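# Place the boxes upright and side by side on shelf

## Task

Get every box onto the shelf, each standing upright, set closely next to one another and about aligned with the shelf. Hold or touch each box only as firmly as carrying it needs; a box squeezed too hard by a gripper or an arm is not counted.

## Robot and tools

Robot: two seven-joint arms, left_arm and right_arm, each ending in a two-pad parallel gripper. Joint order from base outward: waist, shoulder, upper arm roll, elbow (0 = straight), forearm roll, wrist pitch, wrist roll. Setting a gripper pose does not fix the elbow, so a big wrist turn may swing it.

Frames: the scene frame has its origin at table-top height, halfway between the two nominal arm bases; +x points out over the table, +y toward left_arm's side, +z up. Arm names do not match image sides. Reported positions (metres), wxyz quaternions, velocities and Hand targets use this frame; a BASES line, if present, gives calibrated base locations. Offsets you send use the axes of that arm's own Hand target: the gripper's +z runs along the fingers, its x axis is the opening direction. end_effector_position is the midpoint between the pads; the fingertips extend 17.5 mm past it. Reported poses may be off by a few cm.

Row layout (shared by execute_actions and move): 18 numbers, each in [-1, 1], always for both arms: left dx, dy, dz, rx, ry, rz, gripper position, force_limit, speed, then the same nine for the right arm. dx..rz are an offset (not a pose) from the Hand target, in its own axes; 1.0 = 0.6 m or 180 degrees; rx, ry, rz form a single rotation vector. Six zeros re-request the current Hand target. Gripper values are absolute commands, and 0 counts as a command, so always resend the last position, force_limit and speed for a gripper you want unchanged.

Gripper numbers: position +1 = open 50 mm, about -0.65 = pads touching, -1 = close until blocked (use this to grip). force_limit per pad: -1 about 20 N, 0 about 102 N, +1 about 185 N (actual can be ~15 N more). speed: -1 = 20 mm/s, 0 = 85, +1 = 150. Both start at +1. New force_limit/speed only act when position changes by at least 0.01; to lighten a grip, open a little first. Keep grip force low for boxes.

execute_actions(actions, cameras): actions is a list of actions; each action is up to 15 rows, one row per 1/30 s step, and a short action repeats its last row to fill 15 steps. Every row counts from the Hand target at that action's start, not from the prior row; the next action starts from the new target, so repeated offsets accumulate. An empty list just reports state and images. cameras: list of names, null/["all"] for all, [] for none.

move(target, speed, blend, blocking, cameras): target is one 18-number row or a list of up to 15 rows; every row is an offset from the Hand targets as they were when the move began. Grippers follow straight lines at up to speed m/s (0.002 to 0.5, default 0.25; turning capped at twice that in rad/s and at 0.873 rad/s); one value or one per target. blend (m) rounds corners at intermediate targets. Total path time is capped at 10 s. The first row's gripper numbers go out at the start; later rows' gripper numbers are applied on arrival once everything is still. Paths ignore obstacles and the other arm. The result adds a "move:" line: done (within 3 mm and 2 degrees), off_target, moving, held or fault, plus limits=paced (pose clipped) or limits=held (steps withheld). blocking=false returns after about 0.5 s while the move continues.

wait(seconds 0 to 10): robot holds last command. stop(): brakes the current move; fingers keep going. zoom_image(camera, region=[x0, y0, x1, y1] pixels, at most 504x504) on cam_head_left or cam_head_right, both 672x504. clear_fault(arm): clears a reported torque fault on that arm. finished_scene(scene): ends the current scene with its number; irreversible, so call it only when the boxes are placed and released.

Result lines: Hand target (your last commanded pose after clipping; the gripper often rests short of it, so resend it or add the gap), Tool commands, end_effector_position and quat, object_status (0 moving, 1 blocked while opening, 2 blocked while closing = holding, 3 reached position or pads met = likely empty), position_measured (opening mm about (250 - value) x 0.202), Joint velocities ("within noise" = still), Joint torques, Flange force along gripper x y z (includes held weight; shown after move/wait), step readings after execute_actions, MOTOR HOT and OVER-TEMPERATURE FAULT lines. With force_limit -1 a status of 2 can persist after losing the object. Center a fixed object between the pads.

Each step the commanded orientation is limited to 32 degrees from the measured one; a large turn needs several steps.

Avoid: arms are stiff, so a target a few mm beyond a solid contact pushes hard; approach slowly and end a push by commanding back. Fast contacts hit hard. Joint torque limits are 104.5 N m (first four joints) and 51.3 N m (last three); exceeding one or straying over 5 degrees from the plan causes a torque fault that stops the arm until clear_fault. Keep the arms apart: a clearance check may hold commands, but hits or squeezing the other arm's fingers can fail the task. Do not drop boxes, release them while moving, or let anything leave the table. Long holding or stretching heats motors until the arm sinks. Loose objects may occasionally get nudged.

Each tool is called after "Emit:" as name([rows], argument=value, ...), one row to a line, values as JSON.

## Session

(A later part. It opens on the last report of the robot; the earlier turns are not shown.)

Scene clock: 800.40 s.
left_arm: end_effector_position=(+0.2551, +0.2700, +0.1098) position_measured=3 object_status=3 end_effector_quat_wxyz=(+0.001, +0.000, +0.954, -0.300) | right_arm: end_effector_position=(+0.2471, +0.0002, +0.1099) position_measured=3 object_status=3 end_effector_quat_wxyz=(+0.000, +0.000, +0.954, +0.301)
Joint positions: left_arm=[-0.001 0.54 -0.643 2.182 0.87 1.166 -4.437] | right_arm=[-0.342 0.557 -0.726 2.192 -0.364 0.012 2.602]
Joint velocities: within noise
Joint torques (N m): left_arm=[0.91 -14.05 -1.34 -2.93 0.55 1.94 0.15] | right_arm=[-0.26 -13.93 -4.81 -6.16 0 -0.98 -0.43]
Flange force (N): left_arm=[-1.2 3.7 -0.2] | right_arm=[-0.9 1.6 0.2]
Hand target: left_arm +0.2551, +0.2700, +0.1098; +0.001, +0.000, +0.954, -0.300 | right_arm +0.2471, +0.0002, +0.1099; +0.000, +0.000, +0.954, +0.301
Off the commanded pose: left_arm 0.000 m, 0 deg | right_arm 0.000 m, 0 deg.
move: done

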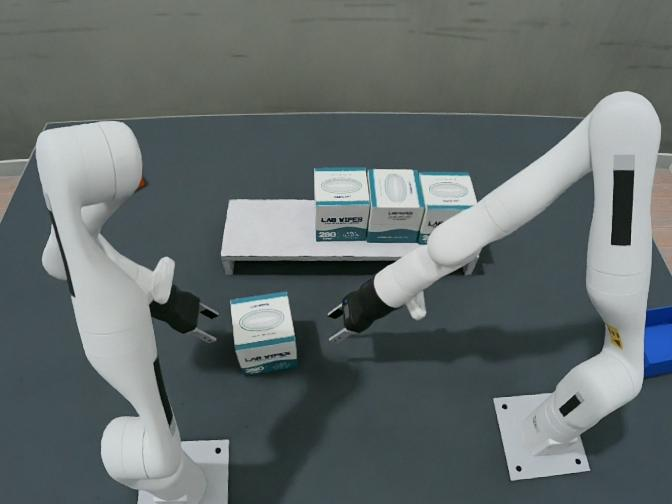

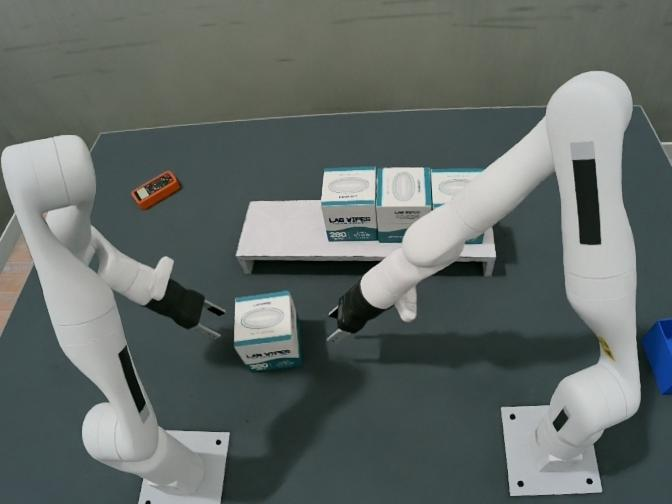

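Emit:
move(target=[0,-0.1024,0.0718,0,0,0,1,1,1,0,0,0,0,0,0,1,1,1], speed=0.03)

Emit:
zoom_image(camera="cam_head_right", region=[220, 270, 330, 390])

Emit:
zoom_image(camera="cam_head_left", region=[220, 270, 330, 390])

Scene clock: 810.83 s.
left_arm: end_effector_position=(+0.2551, +0.1950, +0.1097) position_measured=3 object_status=3 end_effector_quat_wxyz=(+0.001, +0.000, +0.954, -0.300) | right_arm: end_effector_position=(+0.2471, +0.0002, +0.1099) position_measured=3 object_status=3 end_effector_quat_wxyz=(+0.000, +0.000, +0.954, +0.301)
Joint positions: left_arm=[0.18 0.491 -0.582 2.259 0.989 1.058 -4.326] | right_arm=[-0.342 0.557 -0.726 2.192 -0.364 0.012 2.602]
Joint velocities: within noise
Joint torques (N m): left_arm=[1.01 -13.41 -0.9 -3.01 0.68 1.92 0.15] | right_arm=[-0.27 -14.03 -4.73 -6.05 -0.01 -0.95 -0.4]
Flange force (N): left_arm=[-1.2 3.7 0.1] | right_arm=[-1.0 1.5 0.4]
Hand target: left_arm +0.2551, +0.1950, +0.1097; +0.001, +0.000, +0.954, -0.300 | right_arm +0.2471, +0.0002, +0.1099; +0.000, +0.000, +0.954, +0.301
Off the commanded pose: left_arm 0.000 m, 0 deg | right_arm 0.000 m, 0 deg.
move: done

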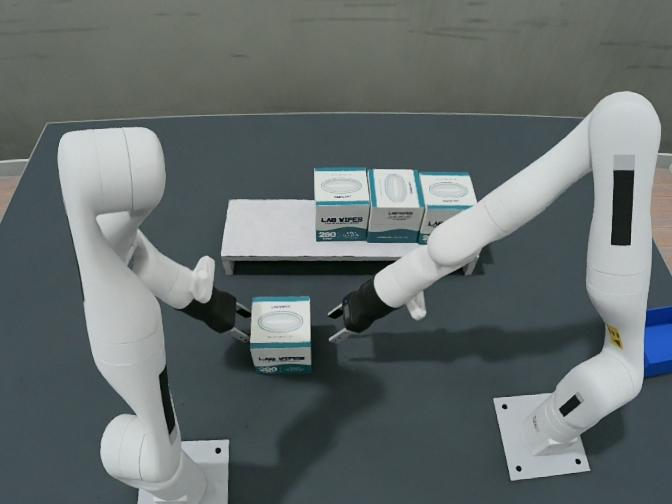

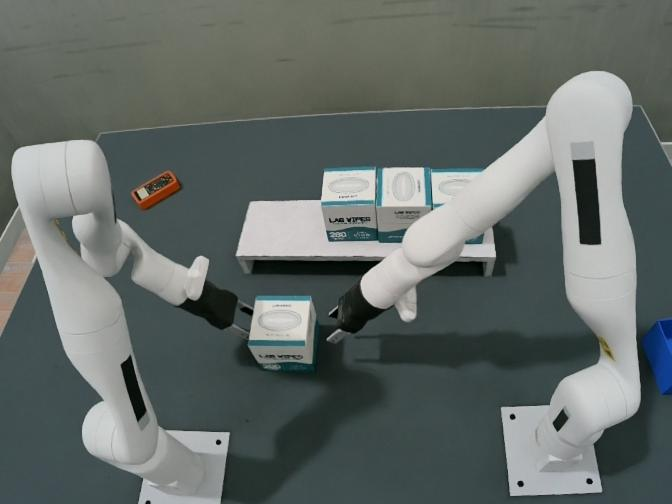

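Scaled by 4.200.

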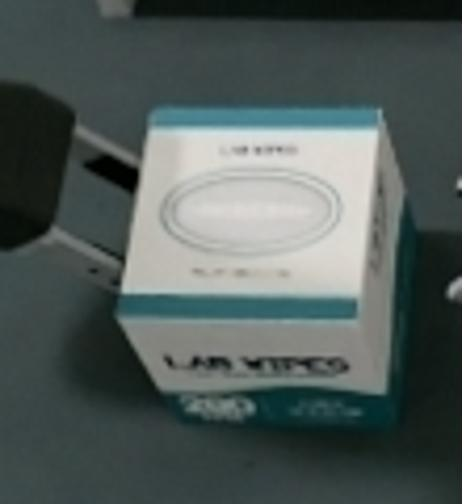

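Scaled by 4.200.

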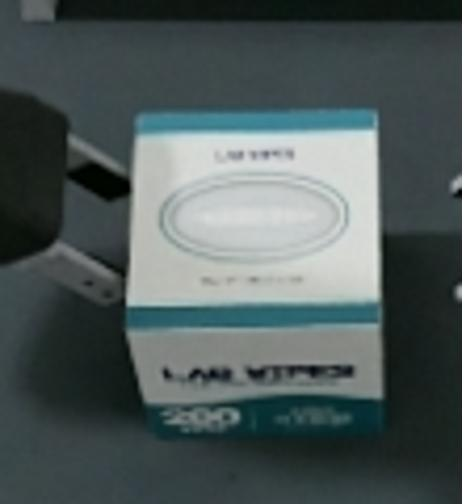

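Emit:
move(target=[0,0,0,0,0,0,1,1,1,0,0.0607,0.0426,0,0,0,1,1,1], speed=0.02, cameras=[])

Scene clock: 823.97 s.
left_arm: end_effector_position=(+0.2551, +0.1950, +0.1097) position_measured=3 object_status=3 end_effector_quat_wxyz=(+0.001, +0.000, +0.954, -0.300) | right_arm: end_effector_position=(+0.2471, +0.0447, +0.1099) position_measured=3 object_status=3 end_effector_quat_wxyz=(+0.000, +0.000, +0.954, +0.301)
Joint positions: left_arm=[0.18 0.491 -0.582 2.259 0.989 1.058 -4.326] | right_arm=[-0.517 0.576 -0.605 2.088 -0.392 0.045 2.562]
Joint velocities: within noise
Joint torques (N m): left_arm=[2.18 -13.45 0.54 -2.28 1.02 2.9 0.18] | right_arm=[-1.21 -16.08 -5.61 -8.45 -0.13 -1.69 -0.38]
Flange force (N): left_arm=[-1.3 6.8 -2.3] | right_arm=[-0.6 -1.4 -3.0]
Hand target: left_arm +0.2551, +0.1950, +0.1097; +0.001, +0.000, +0.954, -0.300 | right_arm +0.2471, +0.0447, +0.1099; +0.000, +0.000, +0.954, +0.301
Off the commanded pose: left_arm 0.000 m, 0 deg | right_arm 0.000 m, 0 deg.
move: done
No camera images: "cameras" was empty.

Emit:
move(target=[0,-0.0027,0.0019,0,0,0,1,1,1,0,0.0027,0.0019,0,0,0,1,1,1], speed=0.015, cameras=[])

Emit:
move(target=[0,-0.01435,-0.0205,0,0,0,1,1,1,0,0.01435,-0.0205,0,0,0,1,1,1], speed=0.02)

Scene clock: 830.10 s.
left_arm: end_effector_position=(+0.2551, +0.1930, +0.1097) position_measured=3 object_status=3 end_effector_quat_wxyz=(+0.001, +0.000, +0.954, -0.300) | right_arm: end_effector_position=(+0.2471, +0.0466, +0.1099) position_measured=3 object_status=3 end_effector_quat_wxyz=(+0.000, +0.000, +0.954, +0.301)
Joint positions: left_arm=[0.184 0.49 -0.58 2.26 0.992 1.055 -4.323] | right_arm=[-0.525 0.577 -0.599 2.083 -0.393 0.047 2.56]
Joint velocities: within noise
Joint torques (N m): left_arm=[3.56 -13.52 2.17 -1.53 1.47 4.02 0.25] | right_arm=[-2.28 -16.37 -6.68 -10.24 -0.15 -2.31 -0.41]
Flange force (N): left_arm=[-1.2 10.7 -5.1] | right_arm=[-0.7 -5.1 -6.0]
Hand target: left_arm +0.2551, +0.1930, +0.1097; +0.001, +0.000, +0.954, -0.300 | right_arm +0.2471, +0.0467, +0.1099; +0.000, +0.000, +0.954, +0.301
Off the commanded pose: left_arm 0.000 m, 0 deg | right_arm 0.000 m, 0 deg.
move: done
No camera images: "cameras" was empty.

Scene clock: 831.10 s.
left_arm: end_effector_position=(+0.2551, +0.1930, +0.1247) position_measured=3 object_status=3 end_effector_quat_wxyz=(+0.001, +0.000, +0.954, -0.300) | right_arm: end_effector_position=(+0.2471, +0.0466, +0.1249) position_measured=3 object_status=3 end_effector_quat_wxyz=(+0.000, +0.000, +0.954, +0.301)
Joint positions: left_arm=[0.2 0.449 -0.594 2.245 0.951 1.076 -4.264] | right_arm=[-0.529 0.537 -0.589 2.07 -0.399 0.095 2.549]
Joint velocities: within noise
Joint torques (N m): left_arm=[3.64 -13.56 2.22 -1.83 1.72 4.31 0.2] | right_arm=[-2.27 -16.81 -6.73 -11.23 -0.32 -2.56 -0.41]
Flange force (N): left_arm=[-2.0 11.3 -4.3] | right_arm=[-0.6 -5.9 -4.6]
Hand target: left_arm +0.2551, +0.1930, +0.1247; +0.001, +0.000, +0.954, -0.300 | right_arm +0.2471, +0.0466, +0.1249; +0.000, +0.000, +0.954, +0.301
Off the commanded pose: left_arm 0.000 m, 0 deg | right_arm 0.000 m, 0 deg.
move: done

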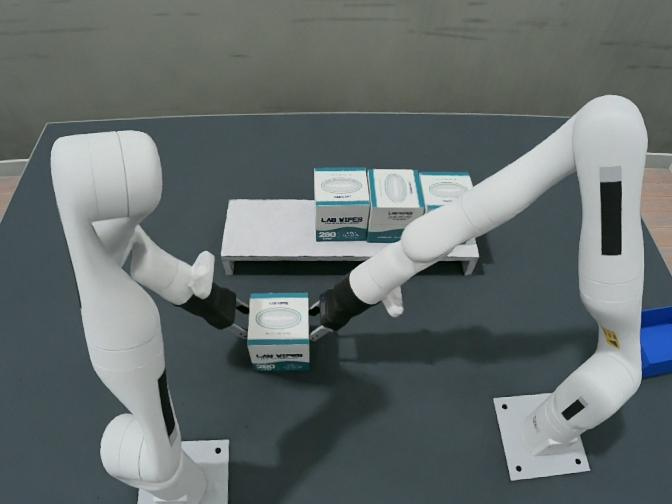

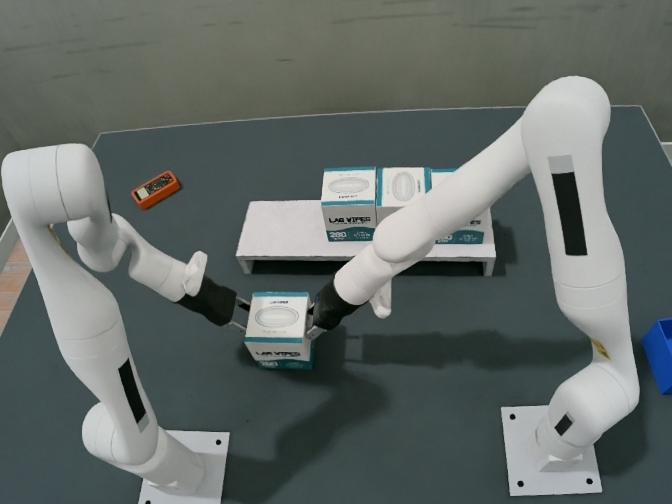

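Emit:
move([
  [0,-0.0746,-0.1065,0,0,0,1,1,1,0,0.0746,-0.1065,0,0,0,1,1,1],
  [-0.5175,-0.0036,-0.1562,0,0,0,1,1,1,-0.5175,0.1456,-0.0568,0,0,0,1,1,1],
], speed=[0.04,0.06], blend=[0.015,0])

Emit:
zoom_image(camera="cam_head_right", region=[220, 140, 440, 290])

Emit:
zoom_image(camera="cam_head_left", region=[210, 140, 430, 290])

Scene clock: 860.93 s.
left_arm: end_effector_position=(+0.5655, +0.2450, +0.2032) position_measured=3 object_status=3 end_effector_quat_wxyz=(+0.001, +0.000, +0.954, -0.300) | right_arm: end_effector_position=(+0.5576, +0.0985, +0.2030) position_measured=3 object_status=3 end_effector_quat_wxyz=(+0.000, +0.000, +0.954, +0.301)
Joint positions: left_arm=[0.006 0.906 -0.509 0.958 0.949 1.64 -3.625] | right_arm=[-0.455 0.916 -0.361 0.898 -0.236 0.991 2.6]
Joint velocities: within noise
Joint torques (N m): left_arm=[5.7 -26.27 2.34 -7.75 3.68 2.08 0.21] | right_arm=[-4.45 -28.17 -7.61 -11.82 -3.05 -2.17 -0.4]
Flange force (N): left_arm=[-4.1 8.6 -5.2] | right_arm=[-0.9 -7.1 -3.9]
Hand target: left_arm +0.5655, +0.2450, +0.2031; +0.001, +0.000, +0.954, -0.300 | right_arm +0.5576, +0.0985, +0.2030; +0.000, +0.000, +0.954, +0.301
Off the commanded pose: left_arm 0.000 m, 0 deg | right_arm 0.000 m, 0 deg.
move: done

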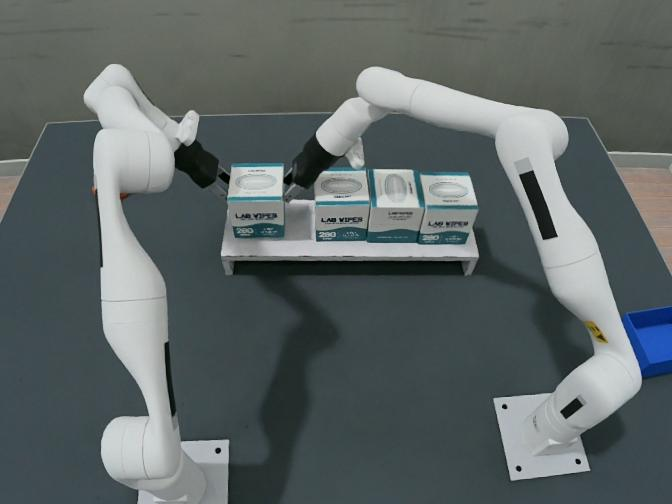

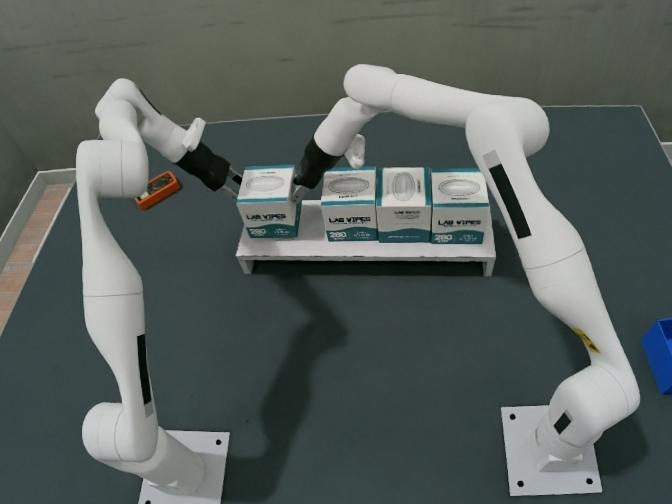

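Scaled by 2.291.

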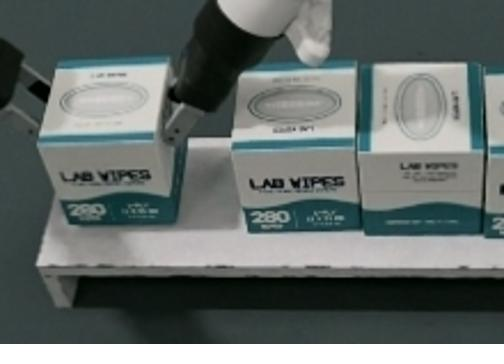

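Scaled by 2.291.

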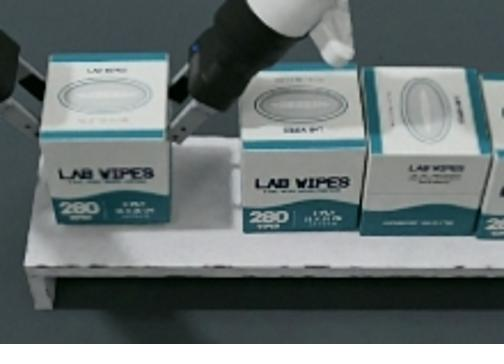

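Emit:
move([
  [-0.01,0,0,0,0,0,1,1,1,-0.01,0,0,0,0,0,1,1,1],
  [-0.01,0.021,0.03,0,0,0,1,1,1,-0.01,-0.021,0.03,0,0,0,1,1,1],
], speed=[0.04,0.025])

Emit:
zoom_image(camera="cam_head_right", region=[220, 140, 440, 290])

Emit:
zoom_image(camera="cam_head_left", region=[210, 140, 430, 290])

Scene clock: 871.87 s.
left_arm: end_effector_position=(+0.5715, +0.2450, +0.1812) position_measured=3 object_status=3 end_effector_quat_wxyz=(+0.001, +0.000, +0.954, -0.300) | right_arm: end_effector_position=(+0.5636, +0.0985, +0.1809) position_measured=3 object_status=3 end_effector_quat_wxyz=(+0.000, +0.000, +0.954, +0.301)
Joint positions: left_arm=[0.005 0.94 -0.504 0.96 0.958 1.612 -3.644] | right_arm=[-0.449 0.948 -0.364 0.905 -0.236 0.96 2.622]
Joint velocities: within noise
Joint torques (N m): left_arm=[6.23 -24.52 2.41 -6.94 3.3 1.85 0.2] | right_arm=[-4.08 -26.37 -6.82 -10.41 -2.47 -1.63 -0.37]
Flange force (N): left_arm=[-4.3 7.4 -8.5] | right_arm=[-0.5 -5.0 -5.8]
Hand target: left_arm +0.5715, +0.2450, +0.1812; +0.001, +0.000, +0.954, -0.300 | right_arm +0.5636, +0.0985, +0.1810; +0.000, +0.000, +0.954, +0.301
Off the commanded pose: left_arm 0.000 m, 0 deg | right_arm 0.000 m, 0 deg.
move: done

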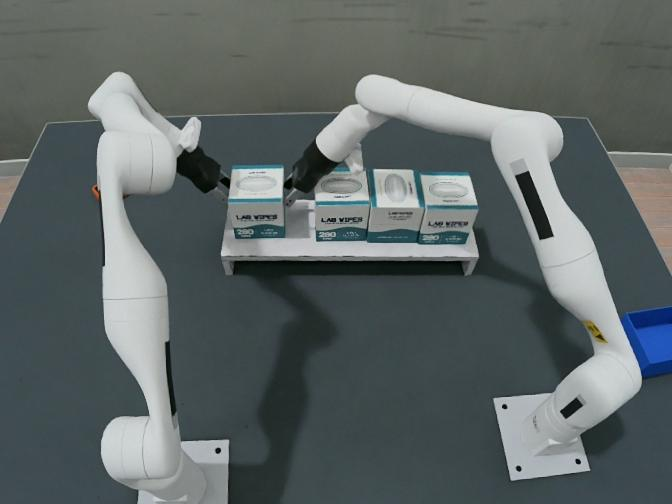

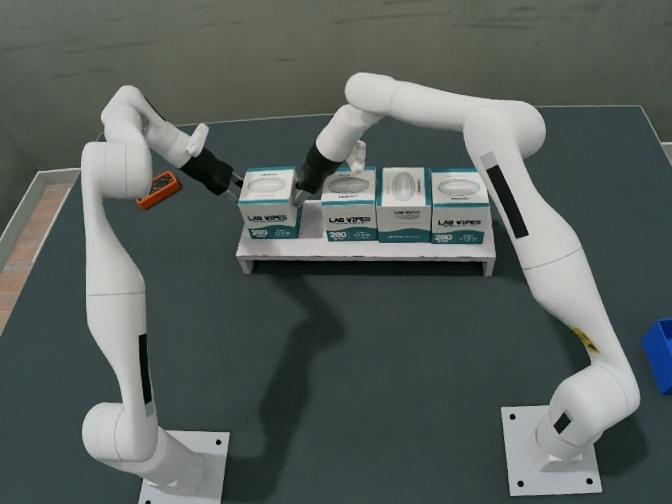

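Scaled by 2.291.

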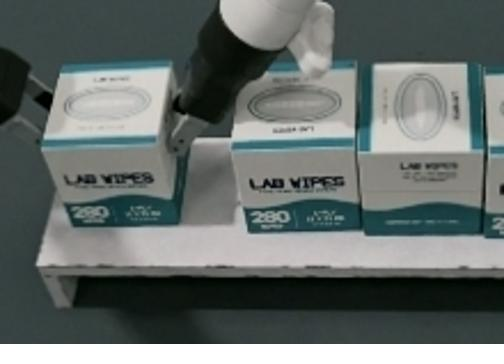

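Scaled by 2.291.

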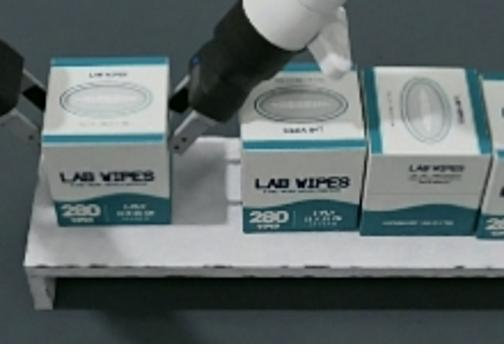

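Emit:
move([
  [0,0.0137,-0.0096,0,0,0,1,1,1,0,-0.0137,-0.0096,0,0,0,1,1,1],
  [0,0.0232,0.0041,0,0,0,1,1,1,0,-0.0137,-0.343,0,0,0,1,1,1],
], speed=[0.02,0.12])

Emit:
zoom_image(camera="cam_head_right", region=[220, 140, 440, 290])

Emit:
zoom_image(camera="cam_head_left", region=[210, 140, 430, 290])

Scene clock: 882.13 s.
left_arm: end_effector_position=(+0.5715, +0.2550, +0.1712) position_measured=3 object_status=3 end_effector_quat_wxyz=(+0.001, +0.000, +0.954, -0.300) | right_arm: end_effector_position=(+0.5635, -0.0263, +0.3448) position_measured=3 object_status=3 end_effector_quat_wxyz=(+0.000, +0.000, +0.954, +0.301)
Joint positions: left_arm=[-0.011 0.954 -0.504 0.964 0.959 1.607 -3.668] | right_arm=[-0.255 0.713 -0.39 0.843 -0.279 1.31 2.647]
Joint velocities: within noise
Joint torques (N m): left_arm=[0.99 -26.26 -1.3 -7.48 1.78 1.04 0.16] | right_arm=[-0.28 -23.95 -3.8 -10.29 -1.69 -0.94 -0.42]
Flange force (N): left_arm=[-4.0 2.0 -1.4] | right_arm=[-1.2 -0.3 -0.7]
Hand target: left_arm +0.5715, +0.2550, +0.1712; +0.001, +0.000, +0.954, -0.300 | right_arm +0.5636, -0.0263, +0.3448; +0.000, +0.000, +0.954, +0.301
Off the commanded pose: left_arm 0.000 m, 0 deg | right_arm 0.000 m, 0 deg.
move: done

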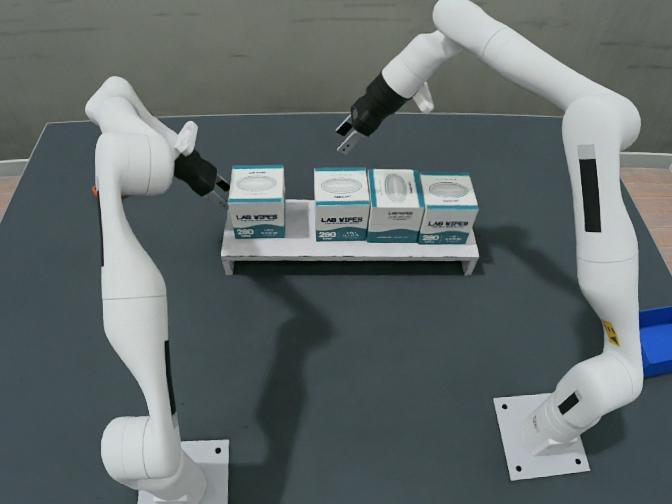

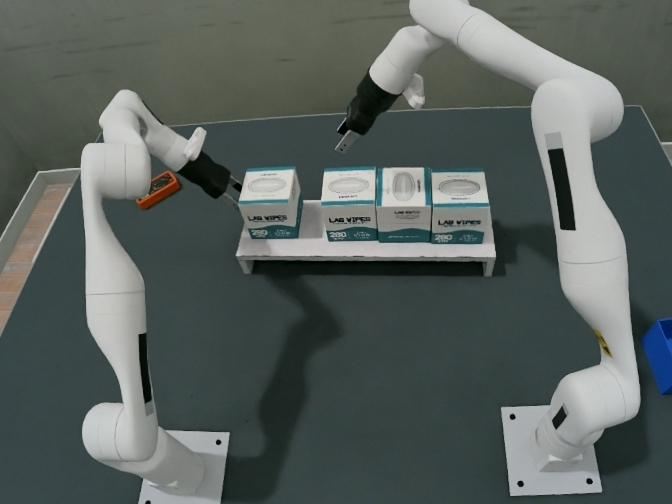

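Scaled by 2.291.

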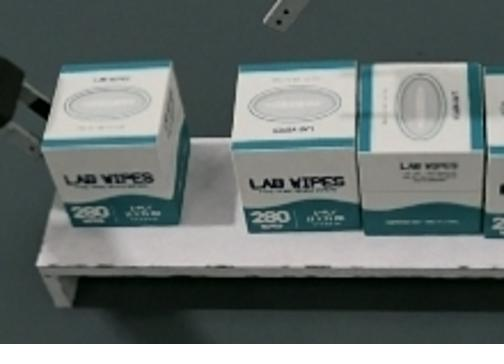

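Scaled by 2.291.

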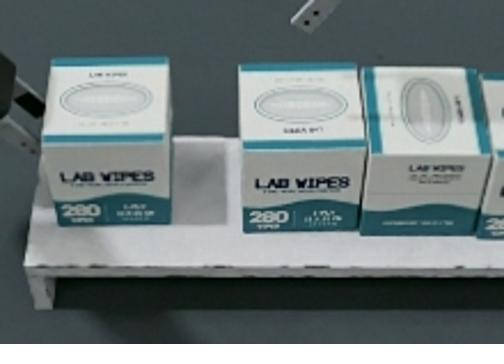

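Emit:
move(target=[0,-0.0976,0.0684,0,0,0,1,1,1,0,0,0,0,0,0,1,1,1], speed=0.035)

Emit:
zoom_image(camera="cam_head_right", region=[260, 155, 400, 260])

Emit:
zoom_image(camera="cam_head_left", region=[250, 155, 390, 260])

Scene clock: 890.73 s.
left_arm: end_effector_position=(+0.5715, +0.1834, +0.1711) position_measured=3 object_status=3 end_effector_quat_wxyz=(+0.001, +0.000, +0.954, -0.300) | right_arm: end_effector_position=(+0.5636, -0.0263, +0.3448) position_measured=3 object_status=3 end_effector_quat_wxyz=(+0.000, +0.000, +0.954, +0.301)
Joint positions: left_arm=[0.111 0.927 -0.498 1.022 0.978 1.527 -3.599] | right_arm=[-0.255 0.713 -0.39 0.843 -0.279 1.31 2.647]
Joint velocities: within noise
Joint torques (N m): left_arm=[1.22 -26.08 -1.14 -7.67 1.92 0.94 0.15] | right_arm=[-0.27 -23.99 -3.89 -10.39 -1.63 -0.86 -0.41]
Flange force (N): left_arm=[-4.1 2.0 -1.3] | right_arm=[-0.5 -0.8 -0.3]
Hand target: left_arm +0.5715, +0.1835, +0.1711; +0.001, +0.000, +0.954, -0.300 | right_arm +0.5636, -0.0263, +0.3448; +0.000, +0.000, +0.954, +0.301
Off the commanded pose: left_arm 0.000 m, 0 deg | right_arm 0.000 m, 0 deg.
move: done

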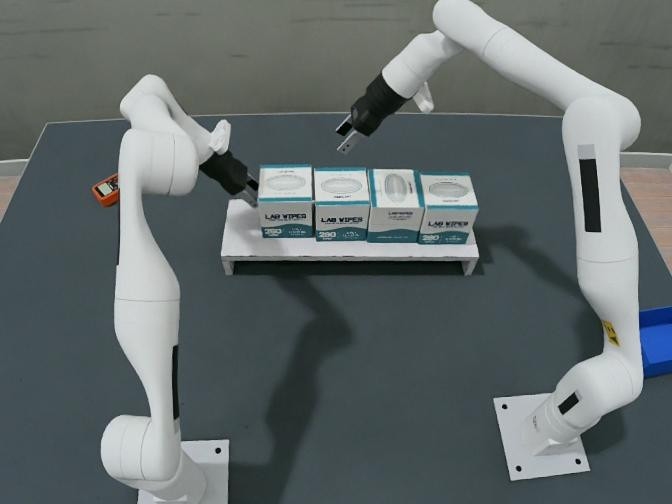

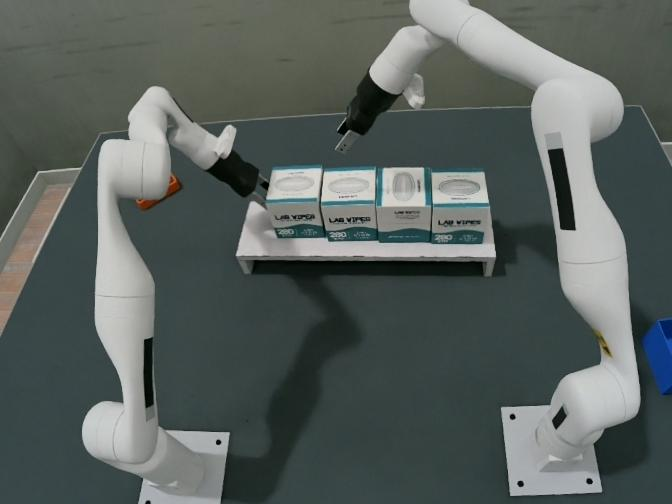

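Scaled by 3.600.

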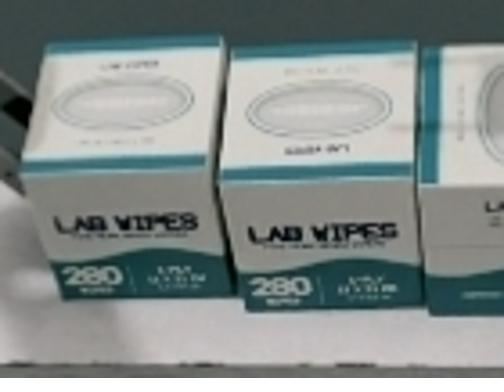

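Scaled by 3.600.

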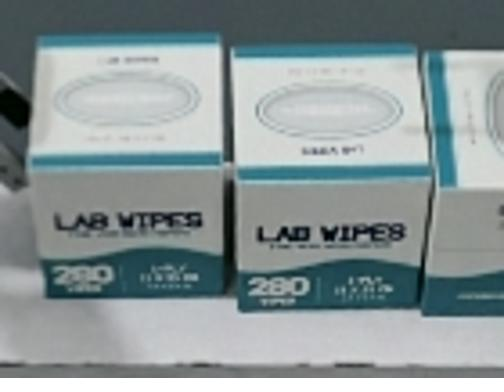

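Emit:
move(target=[0,-0.0096,0.0067,0,0,0,1,1,1,0,0,0,0,0,0,1,1,1], speed=0.015)

Emit:
zoom_image(camera="cam_head_right", region=[260, 155, 400, 260])

Emit:
zoom_image(camera="cam_head_left", region=[250, 155, 390, 260])

Scene clock: 899.20 s.
left_arm: end_effector_position=(+0.5715, +0.1764, +0.1711) position_measured=3 object_status=3 end_effector_quat_wxyz=(+0.001, +0.000, +0.954, -0.300) | right_arm: end_effector_position=(+0.5636, -0.0263, +0.3448) position_measured=3 object_status=3 end_effector_quat_wxyz=(+0.000, +0.000, +0.954, +0.301)
Joint positions: left_arm=[0.122 0.926 -0.497 1.026 0.98 1.52 -3.591] | right_arm=[-0.255 0.713 -0.39 0.843 -0.279 1.31 2.647]
Joint velocities: within noise
Joint torques (N m): left_arm=[1.29 -26.02 -1.01 -7.69 1.92 0.93 0.18] | right_arm=[-0.25 -23.99 -3.86 -10.43 -1.69 -0.9 -0.4]
Flange force (N): left_arm=[-3.9 2.0 -1.4] | right_arm=[-0.5 -0.7 -0.4]
Hand target: left_arm +0.5715, +0.1764, +0.1711; +0.001, +0.000, +0.954, -0.300 | right_arm +0.5636, -0.0263, +0.3448; +0.000, +0.000, +0.954, +0.301
Off the commanded pose: left_arm 0.000 m, 0 deg | right_arm 0.000 m, 0 deg.
move: done

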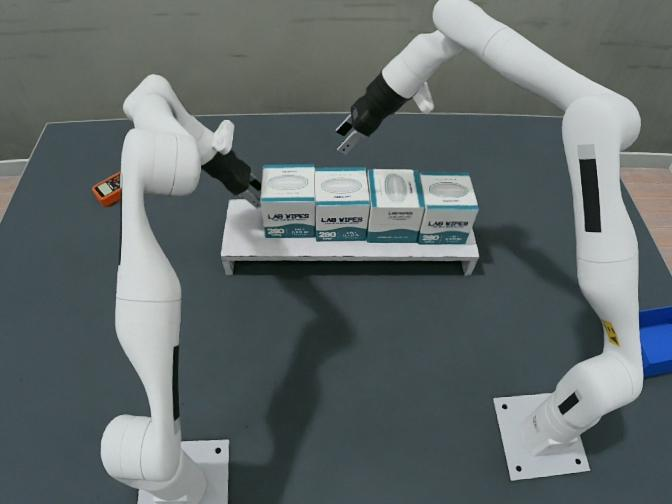

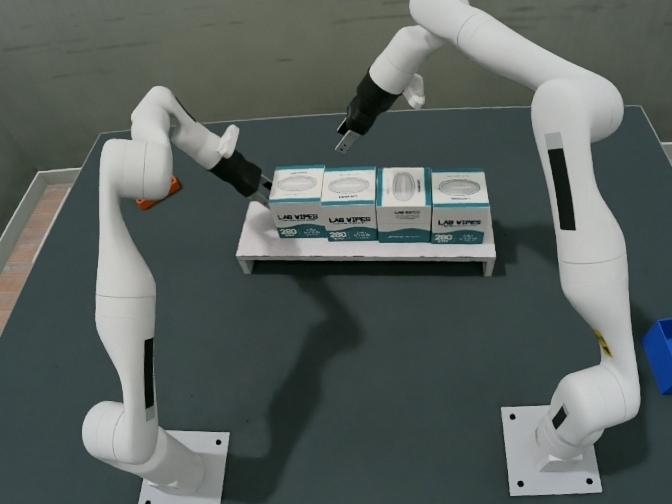

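Scaled by 3.600.

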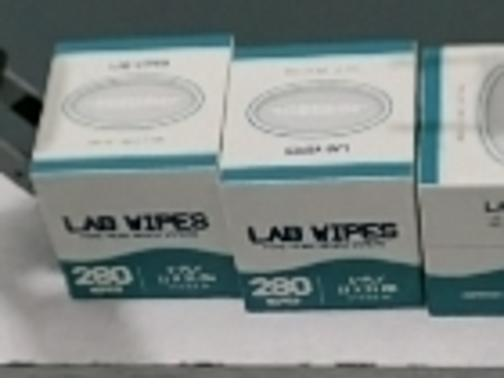

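Scaled by 3.600.

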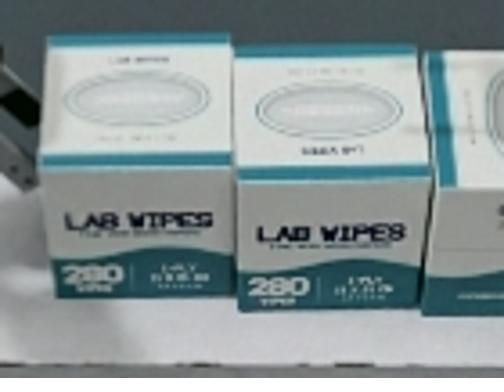

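Emit:
move([
  [0,-0.003,0.0021,0,0,0,1,1,1,0,0,0,0,0,0,1,1,1],
  [0,0.0683,-0.0478,0,0,0,1,1,1,0,0,0,0,0,0,1,1,1],
], speed=[0.012,0.06])

Emit:
zoom_image(camera="cam_head_right", region=[230, 140, 510, 290])

Emit:
zoom_image(camera="cam_head_left", region=[215, 140, 495, 290])

Scene clock: 913.00 s.
left_arm: end_effector_position=(+0.5715, +0.2265, +0.1711) position_measured=3 object_status=3 end_effector_quat_wxyz=(+0.001, +0.000, +0.954, -0.300) | right_arm: end_effector_position=(+0.5636, -0.0263, +0.3448) position_measured=3 object_status=3 end_effector_quat_wxyz=(+0.000, +0.000, +0.954, +0.301)
Joint positions: left_arm=[0.039 0.941 -0.502 0.993 0.966 1.574 -3.643] | right_arm=[-0.255 0.713 -0.39 0.843 -0.279 1.31 2.647]
Joint velocities: within noise
Joint torques (N m): left_arm=[0.91 -26.17 -1.23 -7.6 1.79 0.98 0.17] | right_arm=[-0.2 -23.98 -3.95 -10.38 -1.66 -0.89 -0.4]
Flange force (N): left_arm=[-3.6 1.8 -1.1] | right_arm=[-0.7 -0.5 -0.4]
Hand target: left_arm +0.5715, +0.2265, +0.1712; +0.001, +0.000, +0.954, -0.300 | right_arm +0.5636, -0.0263, +0.3448; +0.000, +0.000, +0.954, +0.301
Off the commanded pose: left_arm 0.000 m, 0 deg | right_arm 0.000 m, 0 deg.
move: done

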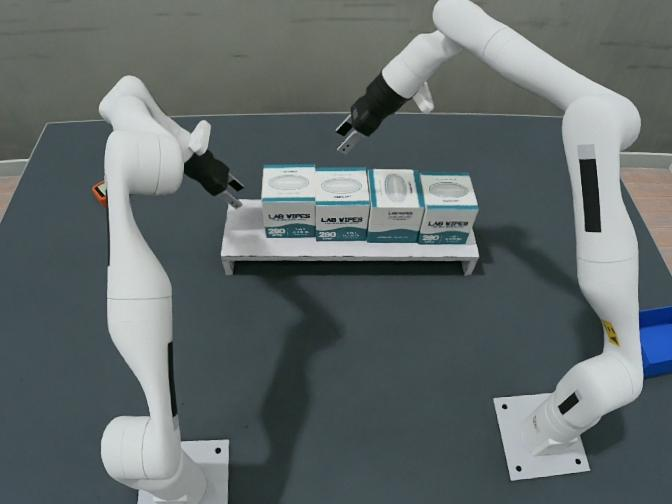

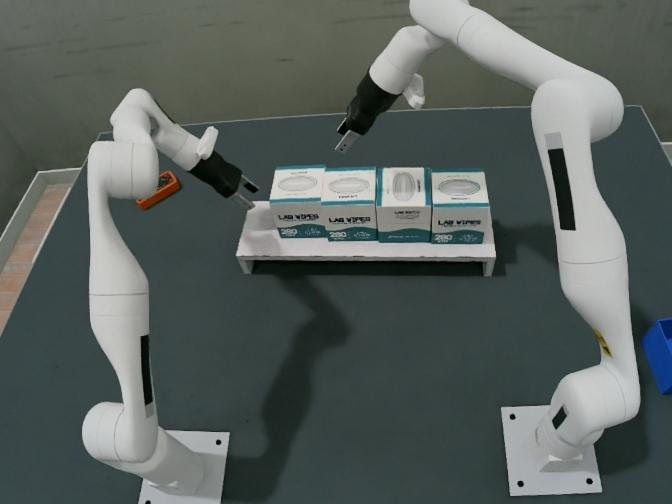

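Scaled by 1.800.

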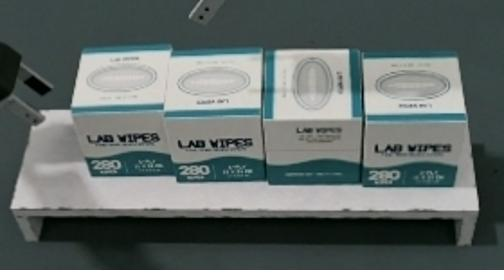

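Scaled by 1.800.

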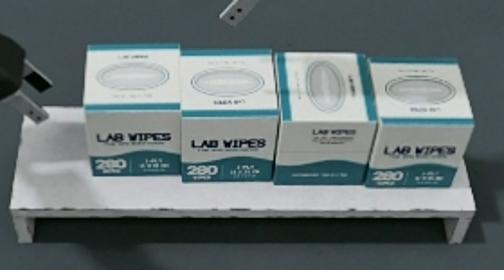

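Emit:
finished_scene(scene=2)

The scene is finished: the task was done.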